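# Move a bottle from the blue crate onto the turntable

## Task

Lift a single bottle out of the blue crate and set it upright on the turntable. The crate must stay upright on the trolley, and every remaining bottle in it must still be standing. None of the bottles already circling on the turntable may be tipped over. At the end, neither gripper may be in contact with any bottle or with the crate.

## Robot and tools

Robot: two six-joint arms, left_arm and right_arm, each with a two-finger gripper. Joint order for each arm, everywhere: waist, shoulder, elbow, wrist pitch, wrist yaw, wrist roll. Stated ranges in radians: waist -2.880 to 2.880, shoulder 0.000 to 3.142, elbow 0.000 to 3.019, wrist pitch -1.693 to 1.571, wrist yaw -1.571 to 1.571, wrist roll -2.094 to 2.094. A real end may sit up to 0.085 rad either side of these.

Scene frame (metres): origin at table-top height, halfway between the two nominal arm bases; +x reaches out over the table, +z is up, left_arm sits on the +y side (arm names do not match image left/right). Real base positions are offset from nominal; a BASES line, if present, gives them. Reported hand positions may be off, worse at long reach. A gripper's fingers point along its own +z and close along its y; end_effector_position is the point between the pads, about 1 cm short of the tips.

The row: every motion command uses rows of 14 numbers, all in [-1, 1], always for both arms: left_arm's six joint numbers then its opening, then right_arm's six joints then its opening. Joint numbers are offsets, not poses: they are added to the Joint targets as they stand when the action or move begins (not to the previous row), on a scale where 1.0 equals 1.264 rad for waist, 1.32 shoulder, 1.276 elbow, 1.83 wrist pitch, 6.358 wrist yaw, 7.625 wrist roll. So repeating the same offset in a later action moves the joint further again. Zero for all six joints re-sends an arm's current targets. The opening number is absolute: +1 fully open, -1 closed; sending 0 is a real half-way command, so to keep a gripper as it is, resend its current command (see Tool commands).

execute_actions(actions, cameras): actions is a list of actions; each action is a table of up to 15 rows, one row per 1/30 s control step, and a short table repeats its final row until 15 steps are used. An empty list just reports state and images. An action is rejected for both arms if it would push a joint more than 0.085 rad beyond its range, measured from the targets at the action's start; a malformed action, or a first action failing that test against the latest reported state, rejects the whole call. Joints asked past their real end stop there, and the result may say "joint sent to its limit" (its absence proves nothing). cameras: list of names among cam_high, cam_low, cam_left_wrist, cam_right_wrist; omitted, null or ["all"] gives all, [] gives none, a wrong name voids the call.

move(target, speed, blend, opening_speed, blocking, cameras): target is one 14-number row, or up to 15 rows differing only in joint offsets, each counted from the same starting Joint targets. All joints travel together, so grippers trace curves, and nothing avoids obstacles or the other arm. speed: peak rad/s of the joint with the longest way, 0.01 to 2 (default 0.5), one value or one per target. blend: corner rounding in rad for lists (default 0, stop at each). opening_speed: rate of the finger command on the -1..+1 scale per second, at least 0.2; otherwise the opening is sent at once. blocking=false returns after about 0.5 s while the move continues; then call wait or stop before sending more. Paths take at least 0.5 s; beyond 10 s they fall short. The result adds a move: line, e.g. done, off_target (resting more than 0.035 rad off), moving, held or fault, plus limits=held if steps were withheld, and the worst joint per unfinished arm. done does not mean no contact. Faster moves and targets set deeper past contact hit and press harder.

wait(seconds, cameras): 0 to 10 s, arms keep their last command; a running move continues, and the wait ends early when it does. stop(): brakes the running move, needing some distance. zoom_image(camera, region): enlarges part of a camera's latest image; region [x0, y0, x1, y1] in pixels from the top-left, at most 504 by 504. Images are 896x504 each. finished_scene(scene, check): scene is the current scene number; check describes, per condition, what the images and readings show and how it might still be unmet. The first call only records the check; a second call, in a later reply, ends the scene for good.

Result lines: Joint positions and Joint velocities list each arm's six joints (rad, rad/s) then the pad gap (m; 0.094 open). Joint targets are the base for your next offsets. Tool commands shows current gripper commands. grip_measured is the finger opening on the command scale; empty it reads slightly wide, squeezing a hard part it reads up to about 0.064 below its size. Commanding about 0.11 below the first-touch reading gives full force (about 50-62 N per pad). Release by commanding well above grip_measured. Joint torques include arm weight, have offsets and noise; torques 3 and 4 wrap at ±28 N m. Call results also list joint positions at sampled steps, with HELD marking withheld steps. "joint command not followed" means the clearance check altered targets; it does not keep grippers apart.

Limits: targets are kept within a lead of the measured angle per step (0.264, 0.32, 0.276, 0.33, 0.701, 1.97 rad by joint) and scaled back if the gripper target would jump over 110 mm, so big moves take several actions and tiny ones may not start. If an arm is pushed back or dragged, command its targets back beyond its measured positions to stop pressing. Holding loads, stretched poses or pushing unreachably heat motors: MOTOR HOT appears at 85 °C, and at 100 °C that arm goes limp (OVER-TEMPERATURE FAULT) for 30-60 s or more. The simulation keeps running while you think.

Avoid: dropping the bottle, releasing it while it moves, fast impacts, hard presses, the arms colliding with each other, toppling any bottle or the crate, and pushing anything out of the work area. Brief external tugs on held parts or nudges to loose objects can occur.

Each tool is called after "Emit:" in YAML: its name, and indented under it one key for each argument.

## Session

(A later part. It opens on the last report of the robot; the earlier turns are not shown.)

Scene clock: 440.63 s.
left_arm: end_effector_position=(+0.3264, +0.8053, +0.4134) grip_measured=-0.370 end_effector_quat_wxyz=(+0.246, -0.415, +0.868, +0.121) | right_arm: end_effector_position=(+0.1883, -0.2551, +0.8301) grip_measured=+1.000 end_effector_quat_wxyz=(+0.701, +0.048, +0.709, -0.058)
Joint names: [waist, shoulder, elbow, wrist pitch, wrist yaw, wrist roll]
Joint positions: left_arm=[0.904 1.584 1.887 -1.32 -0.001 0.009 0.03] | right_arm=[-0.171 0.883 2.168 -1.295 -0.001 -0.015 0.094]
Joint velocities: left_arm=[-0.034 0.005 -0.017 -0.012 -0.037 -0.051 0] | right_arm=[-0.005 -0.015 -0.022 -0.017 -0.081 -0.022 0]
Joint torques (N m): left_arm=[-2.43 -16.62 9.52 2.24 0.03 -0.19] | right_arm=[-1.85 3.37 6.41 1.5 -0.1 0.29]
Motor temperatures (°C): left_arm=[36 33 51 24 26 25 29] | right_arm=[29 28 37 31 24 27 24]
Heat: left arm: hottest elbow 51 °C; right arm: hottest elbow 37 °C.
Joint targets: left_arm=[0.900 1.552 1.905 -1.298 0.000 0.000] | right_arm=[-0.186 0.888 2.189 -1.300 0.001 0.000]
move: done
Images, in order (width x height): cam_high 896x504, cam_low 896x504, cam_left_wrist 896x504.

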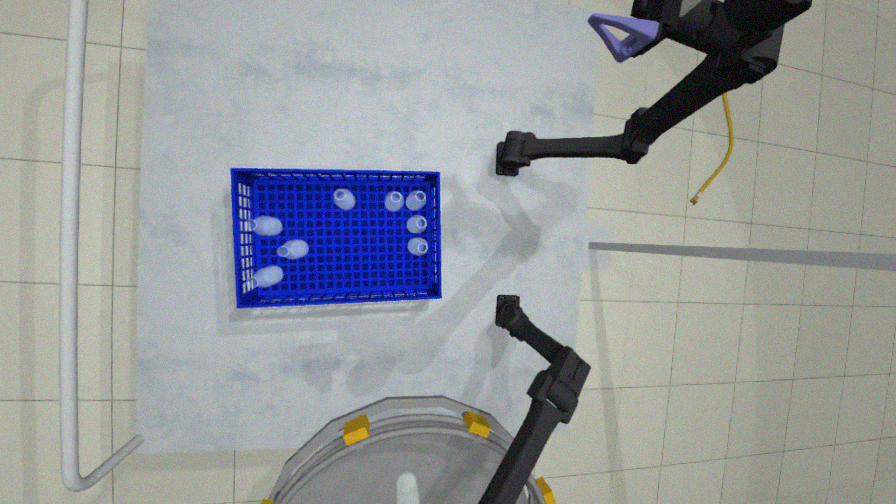

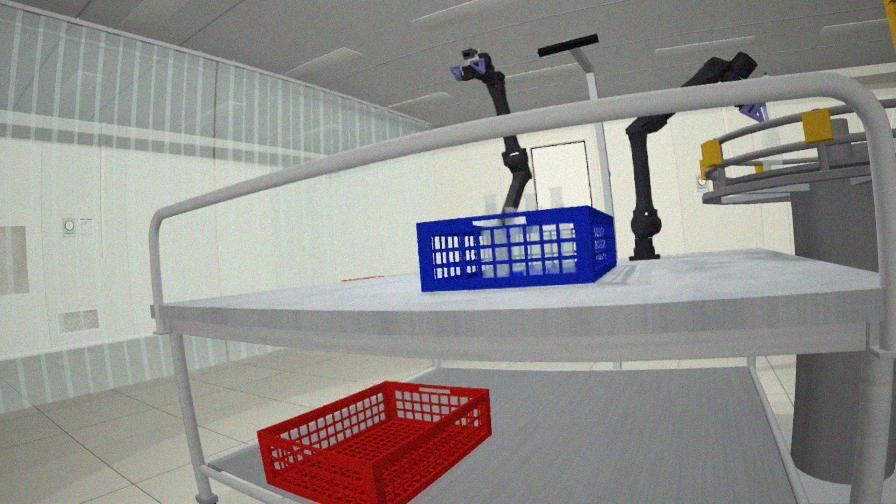

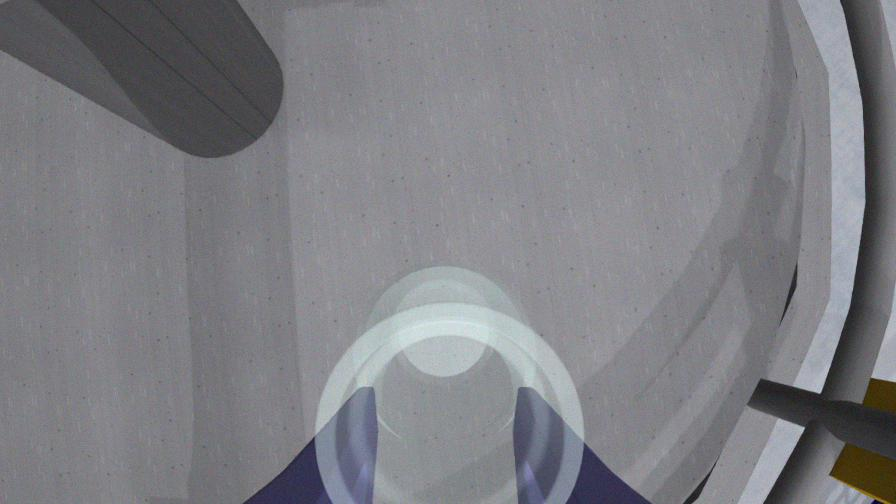

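Emit:
move:
  target: [0, 0, -0.0288, 0.03, 0, 0, -0.5, 0, 0, 0, 0, 0, 0, 1.0]
  speed: 0.1
  cameras: ["cam_low", "cam_left_wrist"]

Emit:
zoom_image:
  camera: "cam_low"
  region: [690, 70, 840, 200]

Scene clock: 455.17 s.
left_arm: end_effector_position=(+0.3312, +0.8114, +0.4024) grip_measured=-0.370 end_effector_quat_wxyz=(+0.253, -0.414, +0.865, +0.125) | right_arm: end_effector_position=(+0.1883, -0.2551, +0.8301) grip_measured=+1.000 end_effector_quat_wxyz=(+0.701, +0.048, +0.709, -0.058)
Joint names: [waist, shoulder, elbow, wrist pitch, wrist yaw, wrist roll]
Joint positions: left_arm=[0.904 1.584 1.851 -1.265 -0.001 0.009 0.03] | right_arm=[-0.171 0.883 2.168 -1.295 -0.001 -0.015 0.094]
Joint velocities: left_arm=[0.005 -0.005 -0.007 0.007 -0.051 0.007 -0.001] | right_arm=[-0.005 0.005 0.002 0.002 0.037 -0.007 0]
Joint torques (N m): left_arm=[-1.44 -16.62 9.48 2.36 0.02 -0.19] | right_arm=[-1.85 3.31 6.42 1.5 -0.09 0.29]
Motor temperatures (°C): left_arm=[35 34 51 24 26 25 29] | right_arm=[29 28 37 31 24 27 24]
Heat: left arm: hottest elbow 51 °C; right arm: hottest elbow 37 °C.
Joint targets: left_arm=[0.900 1.552 1.868 -1.243 0.000 0.000] | right_arm=[-0.186 0.888 2.189 -1.300 0.001 0.000]
move: done
Images, in order (width x height): cam_low 896x504, cam_left_wrist 896x504.

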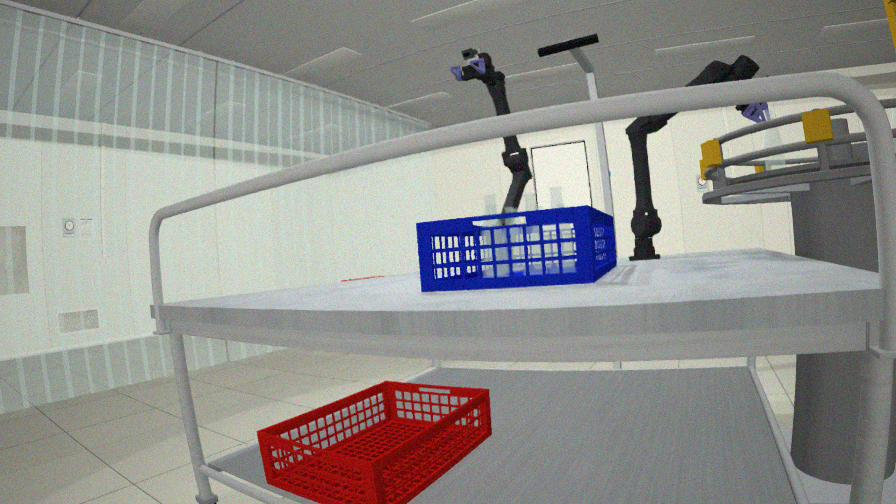

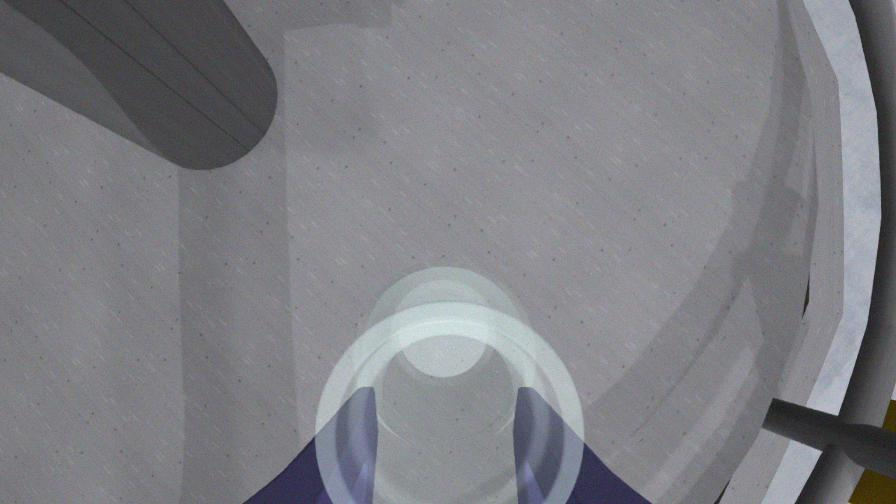

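Scaled by 3.360 from the camera's 896x504 image, which has a finer 1280x720 frame.

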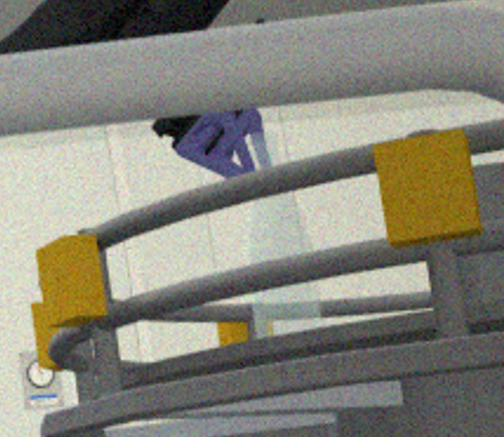

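Emit:
move:
  target: [0, 0, -0.0216, 0.015, 0, 0, -0.5, 0, 0, 0, 0, 0, 0, 1.0]
  speed: 0.06
  cameras: ["cam_low", "cam_left_wrist"]

Emit:
zoom_image:
  camera: "cam_low"
  region: [720, 90, 820, 200]

Scene clock: 462.23 s.
left_arm: end_effector_position=(+0.3339, +0.8145, +0.3980) grip_measured=-0.370 end_effector_quat_wxyz=(+0.260, -0.414, +0.863, +0.127) | right_arm: end_effector_position=(+0.1883, -0.2551, +0.8301) grip_measured=+1.000 end_effector_quat_wxyz=(+0.701, +0.048, +0.709, -0.058)
Joint names: [waist, shoulder, elbow, wrist pitch, wrist yaw, wrist roll]
Joint positions: left_arm=[0.904 1.581 1.83 -1.232 0 0.007 0.03] | right_arm=[-0.171 0.883 2.168 -1.295 -0.001 -0.015 0.094]
Joint velocities: left_arm=[-0.005 -0.005 0.002 0.012 -0.051 0.007 0] | right_arm=[-0.005 0.005 -0.022 -0.017 -0.095 -0.007 0]
Joint torques (N m): left_arm=[-2.14 -17.03 9.21 2 -0.03 -0.19] | right_arm=[-1.85 3.37 6.42 1.51 -0.09 0.29]
Motor temperatures (°C): left_arm=[35 34 52 24 26 25 29] | right_arm=[29 28 37 31 24 27 24]
Heat: left arm: hottest elbow 52 °C; right arm: hottest elbow 37 °C.
Joint targets: left_arm=[0.900 1.552 1.841 -1.215 0.000 0.000] | right_arm=[-0.186 0.888 2.189 -1.300 0.001 0.000]
move: done
Images, in order (width x height): cam_low 896x504, cam_left_wrist 896x504.

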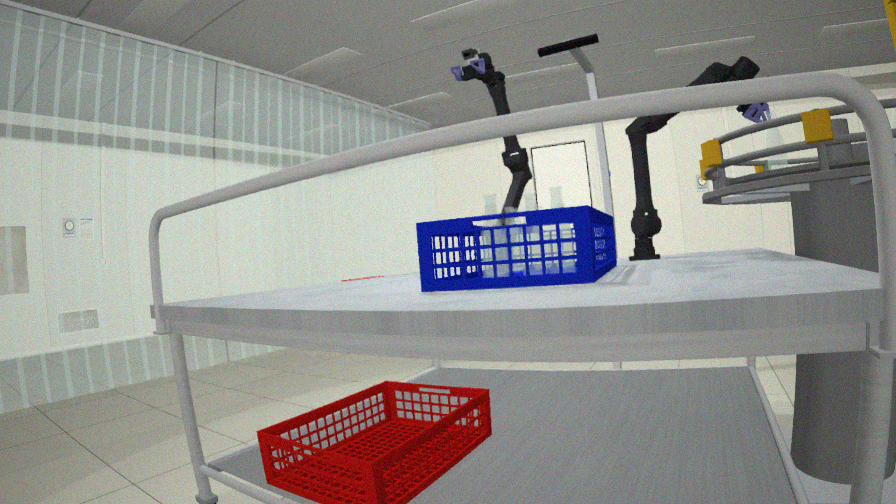

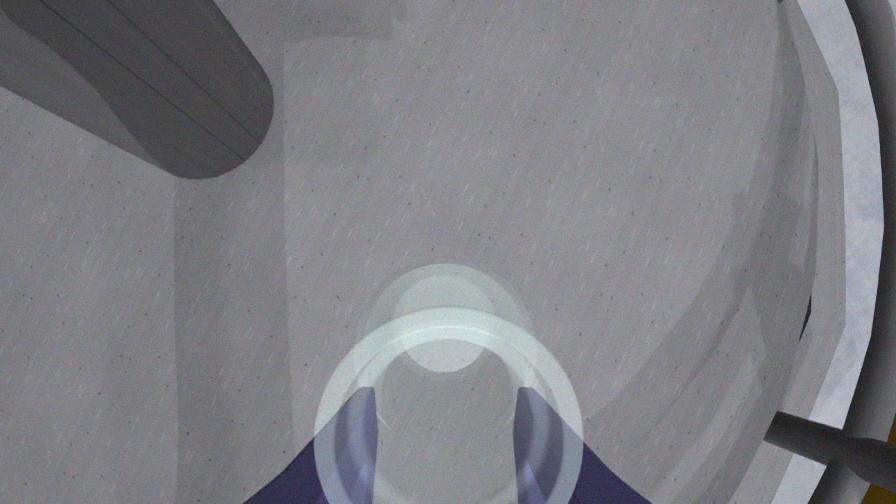

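Scaled by 4.582 from the camera's 896x504 image, which has a finer 1280x720 frame.

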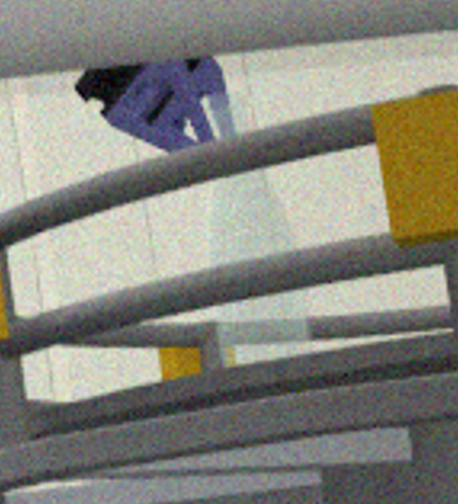

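Emit:
zoom_image:
  camera: "cam_left_wrist"
  region: [270, 180, 622, 504]

Emit:
wait:
  seconds: 0
  cameras: ["cam_left_wrist", "cam_low"]

Emit:
zoom_image:
  camera: "cam_left_wrist"
  region: [270, 180, 622, 504]

Scaled by 1.432 from the camera's 896x504 image, which has a finer 1280x720 frame.

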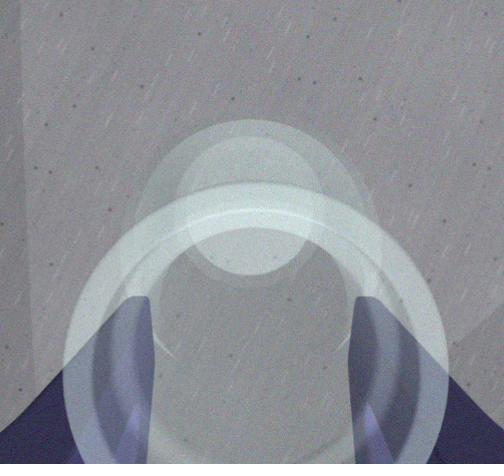

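Scene clock: 471.23 s.
left_arm: end_effector_position=(+0.3340, +0.8147, +0.3981) grip_measured=-0.370 end_effector_quat_wxyz=(+0.261, -0.414, +0.863, +0.127) | right_arm: end_effector_position=(+0.1883, -0.2551, +0.8301) grip_measured=+1.000 end_effector_quat_wxyz=(+0.701, +0.048, +0.709, -0.058)
Joint names: [waist, shoulder, elbow, wrist pitch, wrist yaw, wrist roll]
Joint positions: left_arm=[0.904 1.581 1.83 -1.231 0 0.007 0.03] | right_arm=[-0.171 0.883 2.168 -1.295 -0.001 -0.015 0.094]
Joint velocities: left_arm=[-0.005 0.005 0.007 -0.002 -0.022 -0.051 -0.001] | right_arm=[0.005 -0.015 -0.007 -0.007 0.007 -0.037 0]
Joint torques (N m): left_arm=[-1.79 -16.26 9.18 2.04 -0.02 -0.18] | right_arm=[-1.85 3.37 6.42 1.5 -0.09 0.29]
Motor temperatures (°C): left_arm=[35 35 51 24 26 25 29] | right_arm=[29 28 37 31 24 27 24]
Heat: left arm: hottest elbow 51 °C; right arm: hottest elbow 37 °C.
Joint targets: left_arm=[0.900 1.552 1.841 -1.215 0.000 0.000] | right_arm=[-0.186 0.888 2.189 -1.300 0.001 0.000]
Tool commands: left_gripper/opening=-0.5 right_gripper/opening=+1.0
Images, in order (width x height): cam_low 896x504, cam_left_wrist 896x504.

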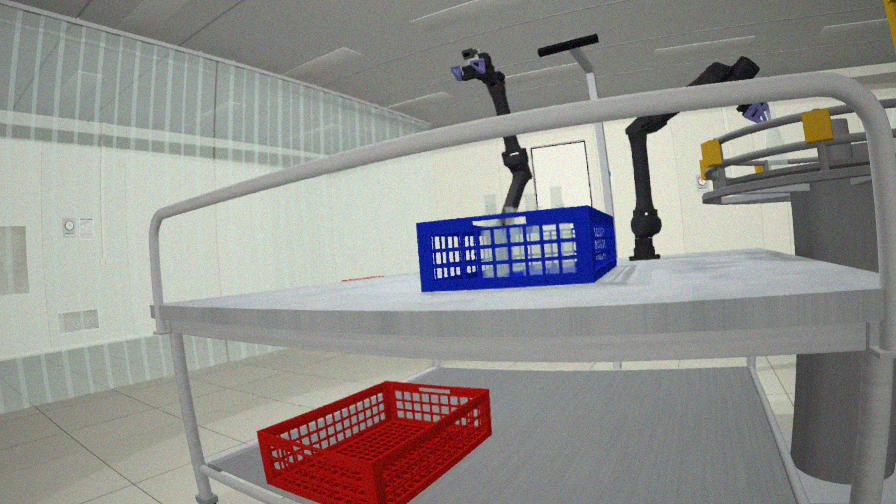

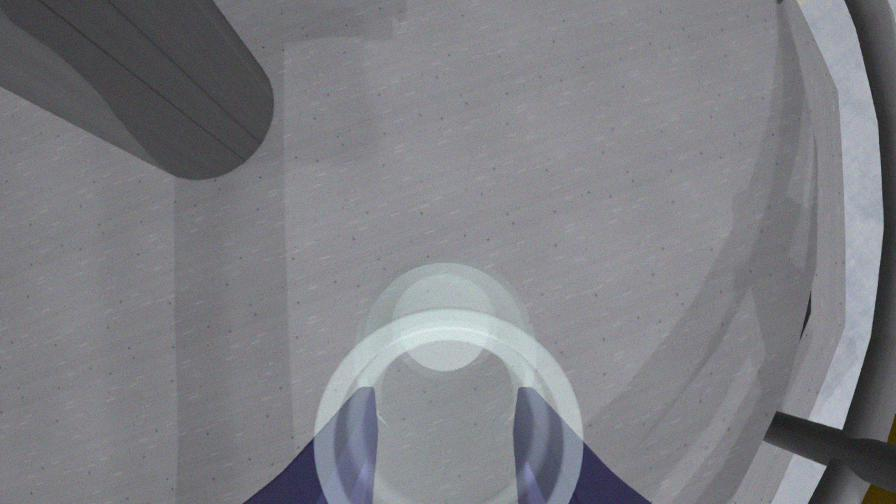

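Scaled by 1.432 from the camera's 896x504 image, which has a finer 1280x720 frame.

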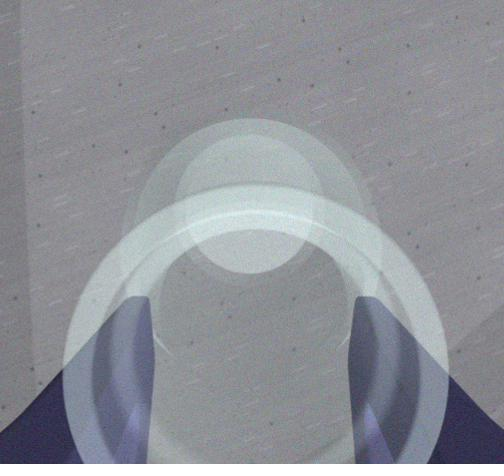

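Emit:
wait:
  seconds: 0.5
  cameras: ["cam_left_wrist"]

Emit:
wait:
  seconds: 0.5
  cameras: ["cam_left_wrist"]

Scene clock: 495.30 s.
left_arm: end_effector_position=(+0.3342, +0.8144, +0.3980) grip_measured=-0.370 end_effector_quat_wxyz=(+0.261, -0.414, +0.863, +0.127) | right_arm: end_effector_position=(+0.1883, -0.2551, +0.8301) grip_measured=+1.000 end_effector_quat_wxyz=(+0.701, +0.048, +0.709, -0.058)
Joint names: [waist, shoulder, elbow, wrist pitch, wrist yaw, wrist roll]
Joint positions: left_arm=[0.903 1.581 1.83 -1.231 0 0.007 0.03] | right_arm=[-0.171 0.883 2.168 -1.295 -0.001 -0.015 0.094]
Joint velocities: left_arm=[-0.015 -0.005 -0.007 -0.002 0.007 0.007 0] | right_arm=[-0.005 -0.005 -0.007 -0.027 -0.007 0.022 0]
Joint torques (N m): left_arm=[-1.73 -16.62 9.21 2.03 -0.05 -0.22] | right_arm=[-1.79 3.31 6.43 1.51 -0.1 0.29]
Motor temperatures (°C): left_arm=[35 36 50 24 26 25 29] | right_arm=[29 28 37 31 24 27 24]
Heat: left arm: hottest elbow 50 °C; right arm: hottest elbow 37 °C.
Joint targets: left_arm=[0.900 1.552 1.840 -1.215 0.000 0.000] | right_arm=[-0.186 0.888 2.189 -1.300 0.001 0.000]
Tool commands: left_gripper/opening=-0.5 right_gripper/opening=+1.0
wait: 0.50 s; at rest from the start
Images, in order (width x height): cam_left_wrist 896x504.

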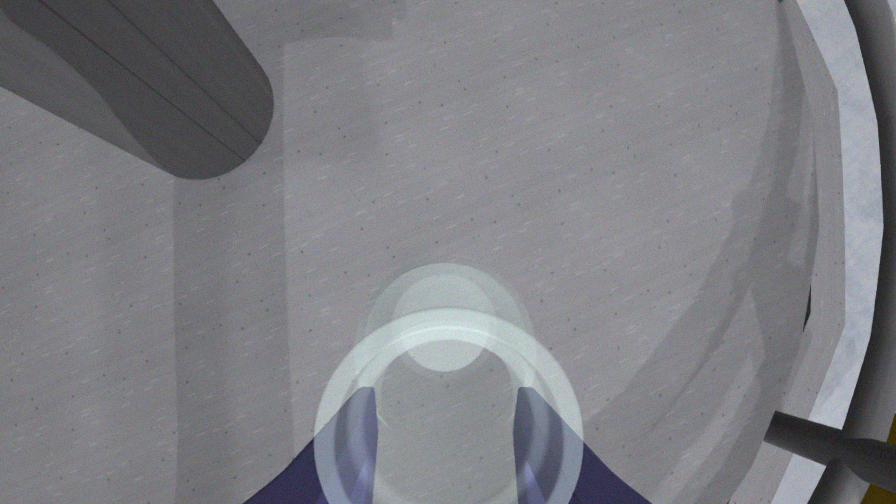

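Scene clock: 495.80 s.
left_arm: end_effector_position=(+0.3342, +0.8144, +0.3980) grip_measured=-0.370 end_effector_quat_wxyz=(+0.261, -0.414, +0.863, +0.127) | right_arm: end_effector_position=(+0.1883, -0.2551, +0.8301) grip_measured=+1.000 end_effector_quat_wxyz=(+0.701, +0.048, +0.709, -0.058)
Joint names: [waist, shoulder, elbow, wrist pitch, wrist yaw, wrist roll]
Joint positions: left_arm=[0.903 1.581 1.83 -1.231 0 0.007 0.03] | right_arm=[-0.171 0.883 2.168 -1.295 -0.001 -0.015 0.094]
Joint velocities: left_arm=[0.005 -0.005 0.002 -0.002 0.037 -0.007 -0.001] | right_arm=[-0.005 -0.024 0.002 -0.007 -0.095 0.022 0]
Joint torques (N m): left_arm=[-2.08 -16.73 9.09 2.06 -0.03 -0.16] | right_arm=[-1.9 3.31 6.42 1.51 -0.1 0.29]
Motor temperatures (°C): left_arm=[35 36 50 24 26 25 29] | right_arm=[29 28 37 31 24 27 24]
Heat: left arm: hottest elbow 50 °C; right arm: hottest elbow 37 °C.
Joint targets: left_arm=[0.900 1.552 1.840 -1.215 0.000 0.000] | right_arm=[-0.186 0.888 2.189 -1.300 0.001 0.000]
Tool commands: left_gripper/opening=-0.5 right_gripper/opening=+1.0
wait: 0.50 s; at rest by 0.17 s
Images, in order (width x height): cam_left_wrist 896x504.

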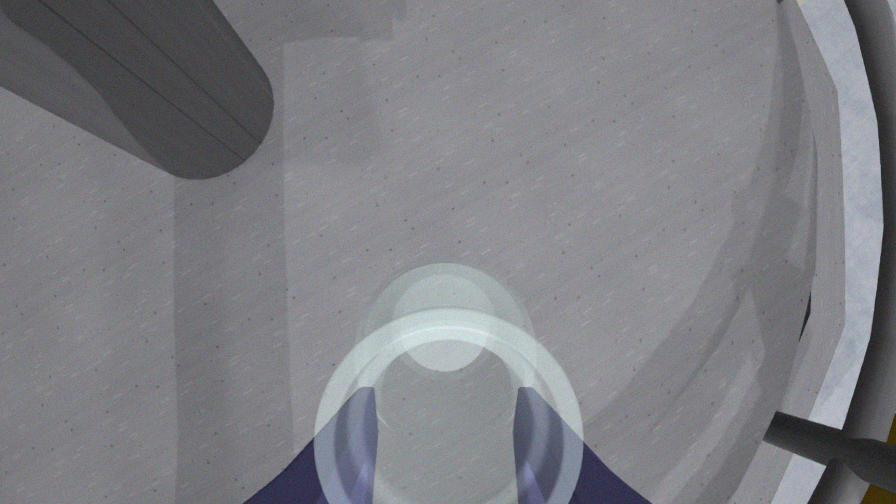

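Emit:
wait:
  seconds: 0

Emit:
zoom_image:
  camera: "cam_low"
  region: [690, 60, 896, 230]

Emit:
zoom_image:
  camera: "cam_high"
  region: [240, 380, 600, 504]

Scene clock: 507.00 s.
left_arm: end_effector_position=(+0.3341, +0.8144, +0.3982) grip_measured=-0.370 end_effector_quat_wxyz=(+0.261, -0.414, +0.863, +0.127) | right_arm: end_effector_position=(+0.1883, -0.2551, +0.8301) grip_measured=+1.000 end_effector_quat_wxyz=(+0.701, +0.048, +0.709, -0.058)
Joint names: [waist, shoulder, elbow, wrist pitch, wrist yaw, wrist roll]
Joint positions: left_arm=[0.903 1.581 1.83 -1.231 0 0.007 0.03] | right_arm=[-0.171 0.883 2.168 -1.295 -0.001 -0.015 0.094]
Joint velocities: left_arm=[-0.005 -0.005 -0.007 0.017 0.007 0.022 0] | right_arm=[0.005 0.005 0.002 0.007 -0.095 0.007 0]
Joint torques (N m): left_arm=[-2.14 -17.49 9.1 2.02 -0.04 -0.18] | right_arm=[-1.79 3.31 6.43 1.51 -0.1 0.3]
Motor temperatures (°C): left_arm=[35 36 50 24 26 25 29] | right_arm=[29 28 37 31 24 27 24]
Heat: left arm: hottest elbow 50 °C; right arm: hottest elbow 37 °C.
Joint targets: left_arm=[0.900 1.552 1.840 -1.215 0.000 0.000] | right_arm=[-0.186 0.888 2.189 -1.300 0.001 0.000]
Tool commands: left_gripper/opening=-0.5 right_gripper/opening=+1.0

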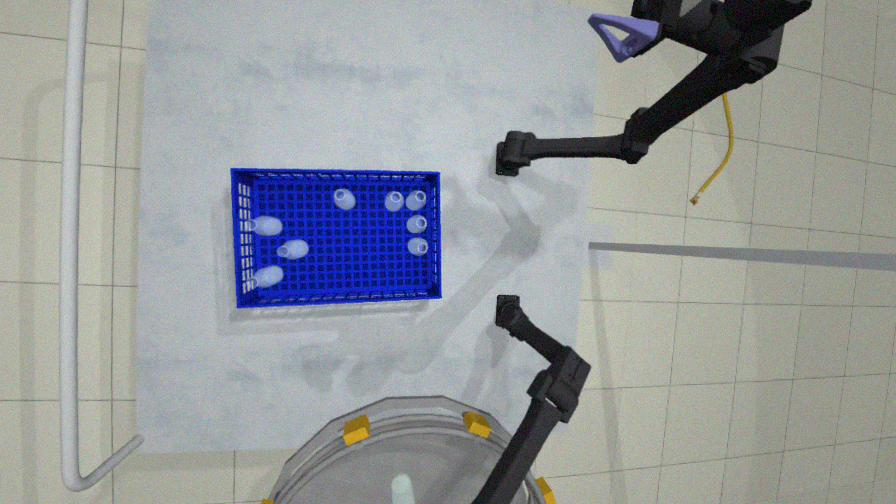

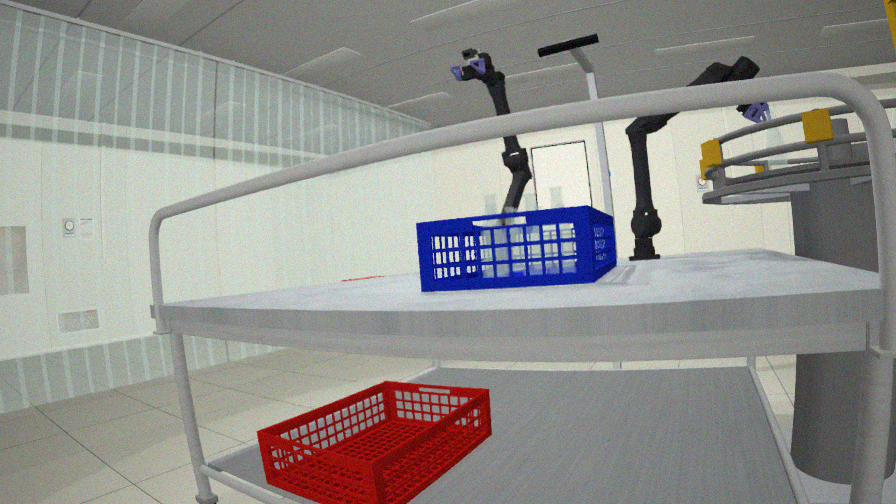

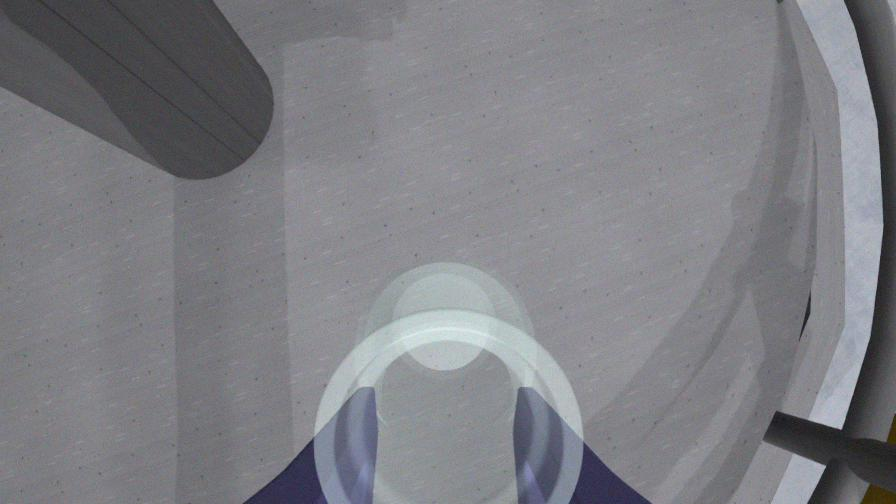

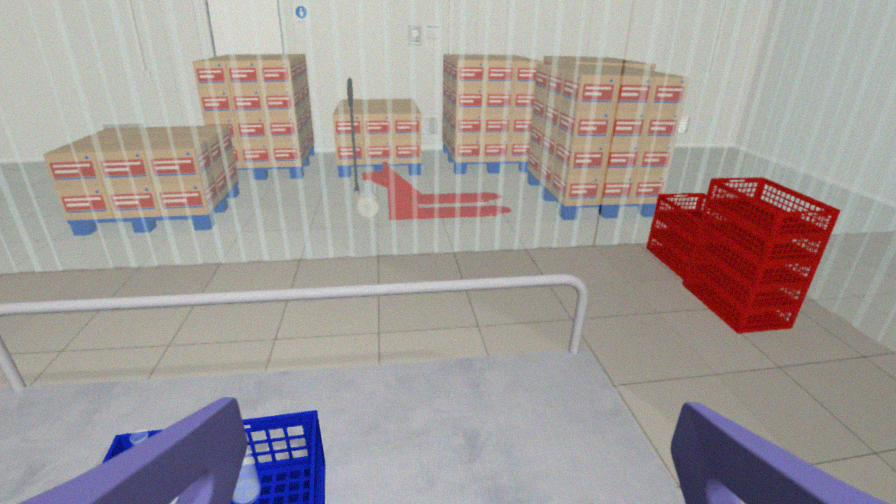

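Scaled by 2.447 from the camera's 896x504 image, which has a finer 1280x720 frame.

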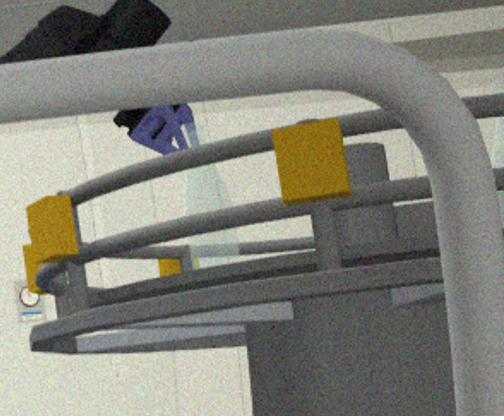

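Scaled by 1.400 from the camera's 896x504 image, which has a finer 1280x720 frame.

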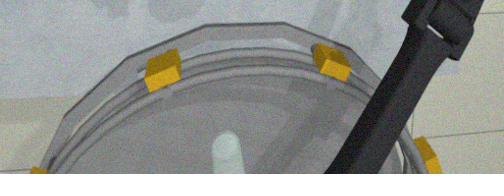

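Emit:
wait:
  seconds: 3
  cameras: ["cam_low"]

Emit:
zoom_image:
  camera: "cam_low"
  region: [796, 80, 896, 180]

Emit:
wait:
  seconds: 4
  cameras: ["cam_low"]

Emit:
zoom_image:
  camera: "cam_low"
  region: [796, 80, 896, 180]

Scene clock: 519.57 s.
left_arm: end_effector_position=(+0.3341, +0.8144, +0.3982) grip_measured=-0.370 end_effector_quat_wxyz=(+0.261, -0.414, +0.863, +0.127) | right_arm: end_effector_position=(+0.1883, -0.2551, +0.8301) grip_measured=+1.000 end_effector_quat_wxyz=(+0.701, +0.048, +0.709, -0.058)
Joint names: [waist, shoulder, elbow, wrist pitch, wrist yaw, wrist roll]
Joint positions: left_arm=[0.903 1.581 1.83 -1.231 0 0.007 0.03] | right_arm=[-0.171 0.883 2.168 -1.295 -0.001 -0.015 0.094]
Joint velocities: left_arm=[0.015 -0.005 -0.002 0.027 0.066 -0.022 0] | right_arm=[-0.015 -0.005 0.002 -0.012 -0.007 0.007 0]
Joint torques (N m): left_arm=[-1.85 -16.85 9.2 2.14 -0.06 -0.18] | right_arm=[-1.85 3.31 6.43 1.51 -0.1 0.29]
Motor temperatures (°C): left_arm=[35 37 50 24 26 25 29] | right_arm=[29 28 37 31 24 27 24]
Heat: left arm: hottest elbow 50 °C; right arm: hottest elbow 37 °C.
Joint targets: left_arm=[0.900 1.552 1.840 -1.215 0.000 0.000] | right_arm=[-0.186 0.888 2.189 -1.300 0.001 0.000]
Tool commands: left_gripper/opening=-0.5 right_gripper/opening=+1.0
wait: 3.00 s; at rest from the start
Images, in order (width x height): cam_low 896x504.

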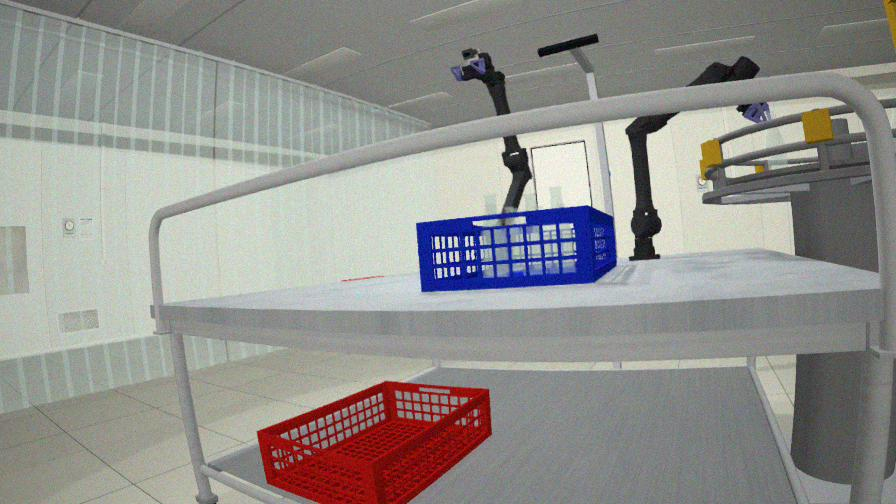

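Scaled by 5.040 from the camera's 896x504 image, which has a finer 1280x720 frame.

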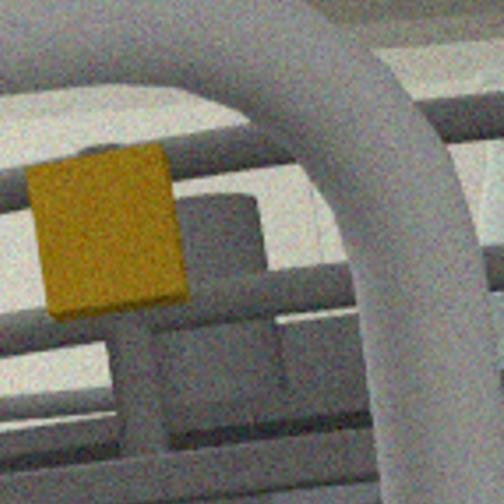

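Scene clock: 523.57 s.
left_arm: end_effector_position=(+0.3341, +0.8144, +0.3982) grip_measured=-0.370 end_effector_quat_wxyz=(+0.261, -0.414, +0.863, +0.127) | right_arm: end_effector_position=(+0.1883, -0.2551, +0.8301) grip_measured=+1.000 end_effector_quat_wxyz=(+0.701, +0.048, +0.709, -0.058)
Joint names: [waist, shoulder, elbow, wrist pitch, wrist yaw, wrist roll]
Joint positions: left_arm=[0.903 1.581 1.83 -1.231 0 0.007 0.03] | right_arm=[-0.171 0.883 2.168 -1.295 -0.001 -0.015 0.094]
Joint velocities: left_arm=[0.005 -0.015 0.022 -0.007 -0.037 -0.007 -0.001] | right_arm=[-0.005 -0.024 -0.007 0.002 0.051 -0.037 0]
Joint torques (N m): left_arm=[-2.02 -16.79 9.22 2.07 -0.07 -0.2] | right_arm=[-1.85 3.31 6.42 1.5 -0.09 0.29]
Motor temperatures (°C): left_arm=[35 37 50 24 26 25 29] | right_arm=[29 28 37 30 24 27 24]
Heat: left arm: hottest elbow 50 °C; right arm: hottest elbow 37 °C.
Joint targets: left_arm=[0.900 1.552 1.840 -1.215 0.000 0.000] | right_arm=[-0.186 0.888 2.189 -1.300 0.001 0.000]
Tool commands: left_gripper/opening=-0.5 right_gripper/opening=+1.0
wait: 4.00 s; at rest by 0.17 s
Images, in order (width x height): cam_low 896x504.

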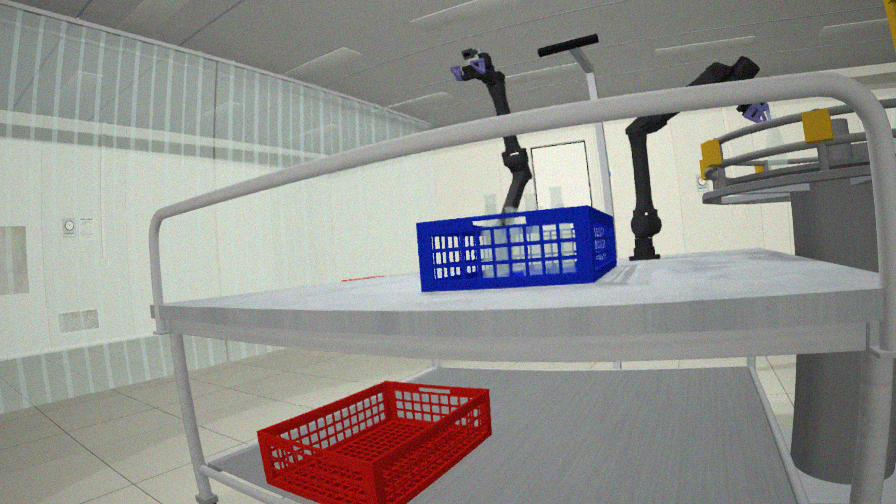

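Scaled by 5.040 from the camera's 896x504 image, which has a finer 1280x720 frame.

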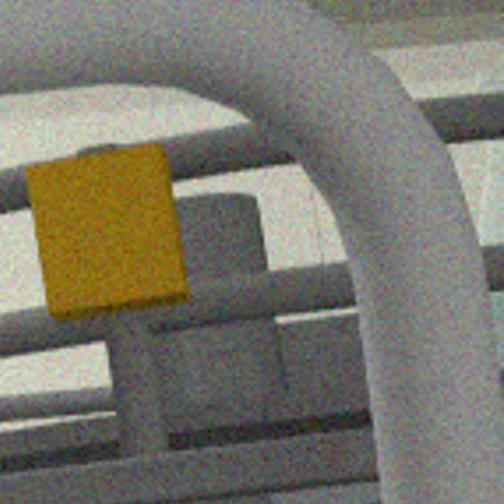

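Emit:
move:
  target:
    - [0, 0.028, 0.1395, -0.0776, 0, 0, -0.5, 0, 0, 0, 0, 0, 0, 1.0]
    - [0, 0.2292, 0.4271, -0.1333, 0, 0, -0.5, 0, 0, 0, 0, 0, 0, 1.0]
    - [0, 0.2045, 0.326, -0.0809, 0, 0, -0.5, 0, 0, 0, 0, 0, 0, 1.0]
  speed: 0.35
  blend: 0.03
  cameras: ["cam_high", "cam_left_wrist"]

Scene clock: 560.07 s.
left_arm: end_effector_position=(+0.3839, +0.8755, +0.4101) grip_measured=-0.370 end_effector_quat_wxyz=(+0.252, -0.415, +0.866, +0.121) | right_arm: end_effector_position=(+0.1883, -0.2551, +0.8301) grip_measured=+1.000 end_effector_quat_wxyz=(+0.701, +0.048, +0.709, -0.058)
Joint names: [waist, shoulder, elbow, wrist pitch, wrist yaw, wrist roll]
Joint positions: left_arm=[0.902 1.854 2.236 -1.386 0.003 0.005 0.03] | right_arm=[-0.171 0.883 2.168 -1.295 -0.001 -0.015 0.094]
Joint velocities: left_arm=[-0.005 -0.015 -0.002 0.017 -0.066 0.022 0] | right_arm=[-0.005 0.005 -0.022 0.002 0.022 0.007 0]
Joint torques (N m): left_arm=[-1.96 -20.48 9.7 2.17 -0.18 -0.16] | right_arm=[-1.85 3.31 6.43 1.5 -0.09 0.29]
Motor temperatures (°C): left_arm=[35 38 51 24 25 25 30] | right_arm=[28 28 37 30 24 27 23]
Heat: left arm: hottest elbow 51 °C; right arm: hottest elbow 37 °C.
Joint targets: left_arm=[0.900 1.822 2.256 -1.363 0.000 0.000] | right_arm=[-0.186 0.888 2.189 -1.300 0.001 0.000]
move: done
Images, in order (width x height): cam_high 896x504, cam_left_wrist 896x504.

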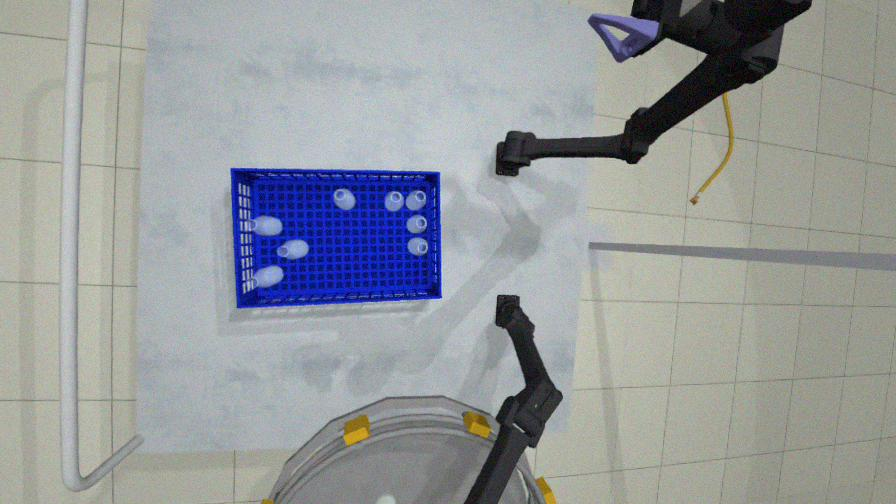

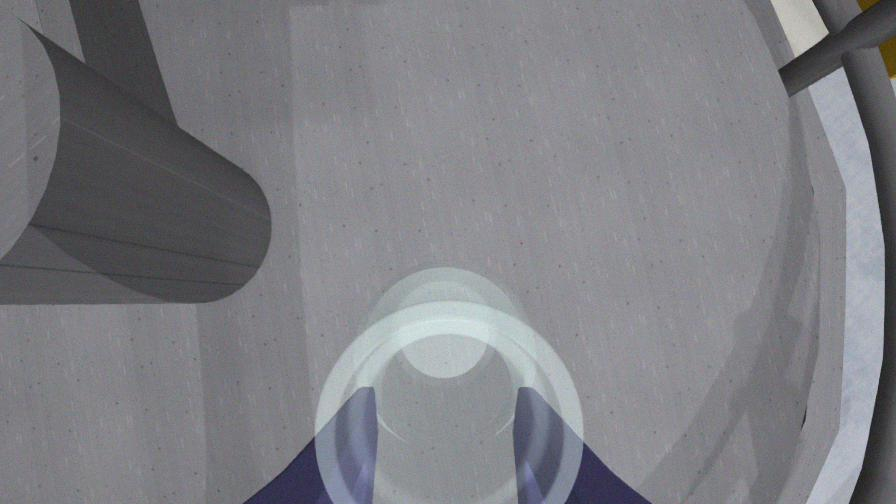

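Emit:
move:
  target: [0, 0, -0.0321, 0.025, 0, 0, -0.5, 0, 0, 0, 0, 0, 0, 1.0]
  speed: 0.06
  cameras: ["cam_left_wrist"]

Emit:
zoom_image:
  camera: "cam_left_wrist"
  region: [270, 180, 622, 504]

Scene clock: 575.07 s.
left_arm: end_effector_position=(+0.3894, +0.8816, +0.4011) grip_measured=-0.370 end_effector_quat_wxyz=(+0.260, -0.414, +0.864, +0.125) | right_arm: end_effector_position=(+0.1883, -0.2551, +0.8301) grip_measured=+1.000 end_effector_quat_wxyz=(+0.701, +0.048, +0.709, -0.058)
Joint names: [waist, shoulder, elbow, wrist pitch, wrist yaw, wrist roll]
Joint positions: left_arm=[0.902 1.854 2.203 -1.336 0.003 0.005 0.03] | right_arm=[-0.171 0.883 2.168 -1.295 -0.001 -0.015 0.094]
Joint velocities: left_arm=[-0.005 -0.005 0.002 0.002 -0.022 0.051 0.001] | right_arm=[-0.015 -0.005 0.002 0.022 -0.007 -0.007 0]
Joint torques (N m): left_arm=[-1.49 -20.89 9.06 2.13 -0.12 -0.18] | right_arm=[-1.85 3.37 6.42 1.51 -0.09 0.29]
Motor temperatures (°C): left_arm=[35 38 50 24 25 25 30] | right_arm=[28 28 37 30 24 27 23]
Heat: left arm: hottest elbow 50 °C; right arm: hottest elbow 37 °C.
Joint targets: left_arm=[0.900 1.822 2.215 -1.318 0.000 0.000] | right_arm=[-0.186 0.888 2.189 -1.300 0.001 0.000]
move: done
Images, in order (width x height): cam_left_wrist 896x504.

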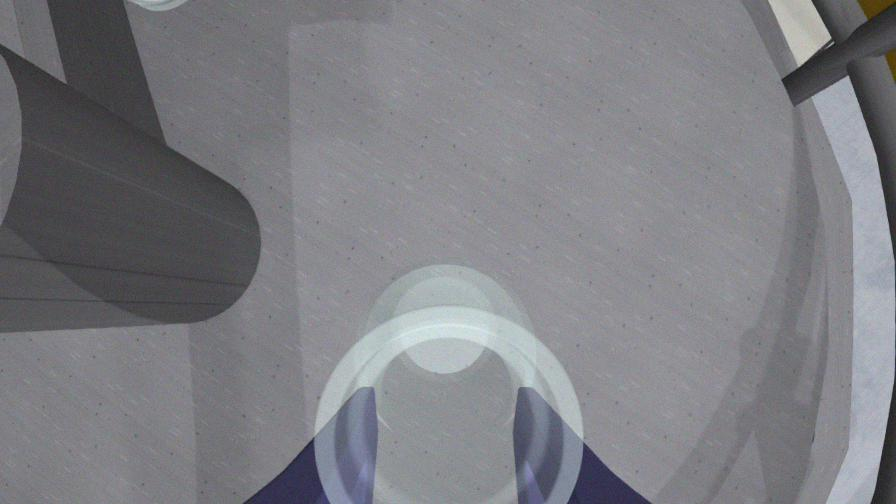

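Scaled by 1.432 from the camera's 896x504 image, which has a finer 1280x720 frame.

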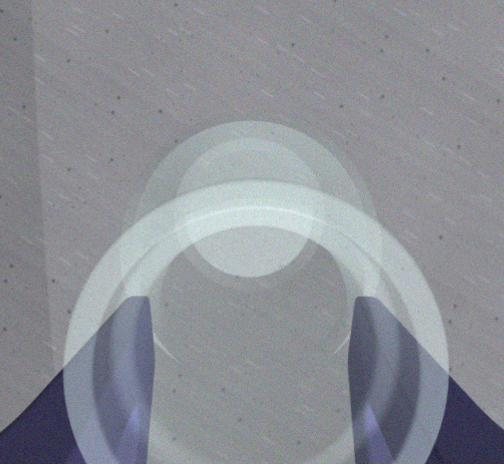

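Emit:
move:
  target: [0, 0, -0.0157, 0.006, 0, 0, -0.5, 0, 0, 0, 0, 0, 0, 1.0]
  speed: 0.05
  cameras: ["cam_left_wrist"]

Scene clock: 582.17 s.
left_arm: end_effector_position=(+0.3906, +0.8831, +0.4016) grip_measured=-0.370 end_effector_quat_wxyz=(+0.266, -0.413, +0.862, +0.127) | right_arm: end_effector_position=(+0.1883, -0.2551, +0.8301) grip_measured=+1.000 end_effector_quat_wxyz=(+0.701, +0.048, +0.709, -0.058)
Joint names: [waist, shoulder, elbow, wrist pitch, wrist yaw, wrist roll]
Joint positions: left_arm=[0.902 1.848 2.192 -1.315 0.003 0.005 0.03] | right_arm=[-0.171 0.883 2.168 -1.295 -0.001 -0.015 0.094]
Joint velocities: left_arm=[0.005 -0.005 -0.007 -0.002 0.007 0.007 -0.001] | right_arm=[0.015 0.005 0.012 -0.012 -0.051 0.037 0]
Joint torques (N m): left_arm=[-2.32 -20.19 8.55 1.54 -0.17 -0.14] | right_arm=[-1.9 3.37 6.42 1.5 -0.09 0.29]
Motor temperatures (°C): left_arm=[35 38 51 24 25 25 30] | right_arm=[28 28 37 30 24 27 23]
Heat: left arm: hottest elbow 51 °C; right arm: hottest elbow 37 °C.
Joint targets: left_arm=[0.900 1.822 2.196 -1.307 0.000 0.000] | right_arm=[-0.186 0.888 2.189 -1.300 0.001 0.000]
move: done
Images, in order (width x height): cam_left_wrist 896x504.

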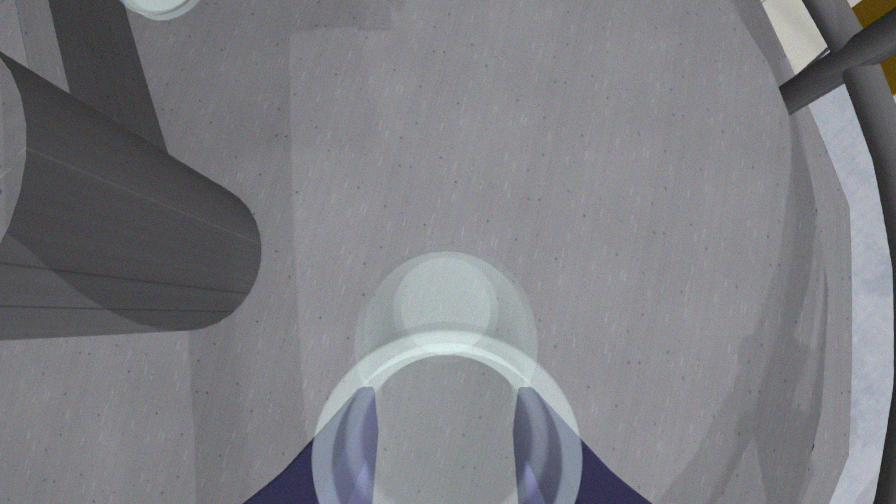

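Emit:
move:
  target: [0, 0.0152, 0.1305, -0.123, 0, 0, -0.5, 0, 0, 0, 0, 0, 0, 1.0]
  speed: 0.3
  cameras: ["cam_left_wrist"]

Scene clock: 608.00 s.
left_arm: end_effector_position=(+0.3674, +0.8527, +0.4213) grip_measured=-0.372 end_effector_quat_wxyz=(+0.215, -0.419, +0.876, +0.103) | right_arm: end_effector_position=(+0.1883, -0.2551, +0.8301) grip_measured=+1.000 end_effector_quat_wxyz=(+0.701, +0.048, +0.709, -0.058)
Joint names: [waist, shoulder, elbow, wrist pitch, wrist yaw, wrist roll]
Joint positions: left_arm=[0.9 1.852 2.295 -1.532 0.003 0.004 0.03] | right_arm=[-0.171 0.883 2.168 -1.295 -0.001 -0.015 0.094]
Joint velocities: left_arm=[0.005 -0.005 -0.017 -0.007 -0.007 0.022 0] | right_arm=[-0.005 -0.005 -0.007 -0.017 -0.022 -0.007 0]
Joint torques (N m): left_arm=[-1.55 -18.32 12.67 1.21 -0.21 -0.14] | right_arm=[-1.85 3.31 6.43 1.5 -0.1 0.29]
Motor temperatures (°C): left_arm=[35 36 52 23 25 25 30] | right_arm=[28 28 37 30 24 26 23]
Heat: left arm: hottest elbow 52 °C; right arm: hottest elbow 37 °C.
Joint targets: left_arm=[0.900 1.842 2.362 -1.532 0.000 0.000] | right_arm=[-0.186 0.888 2.189 -1.300 0.001 0.000]
move: off_target (left_arm); left_arm: the elbow is farthest, 0.068 rad from its target
Images, in order (width x height): cam_left_wrist 896x504.

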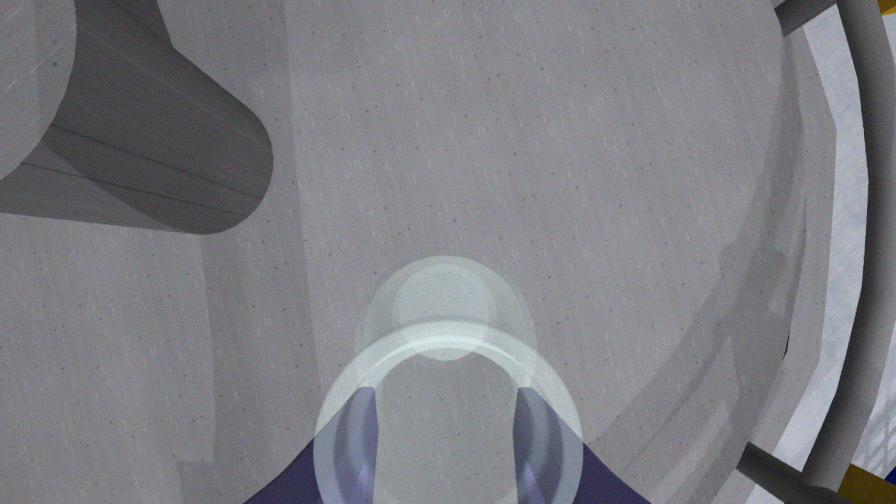

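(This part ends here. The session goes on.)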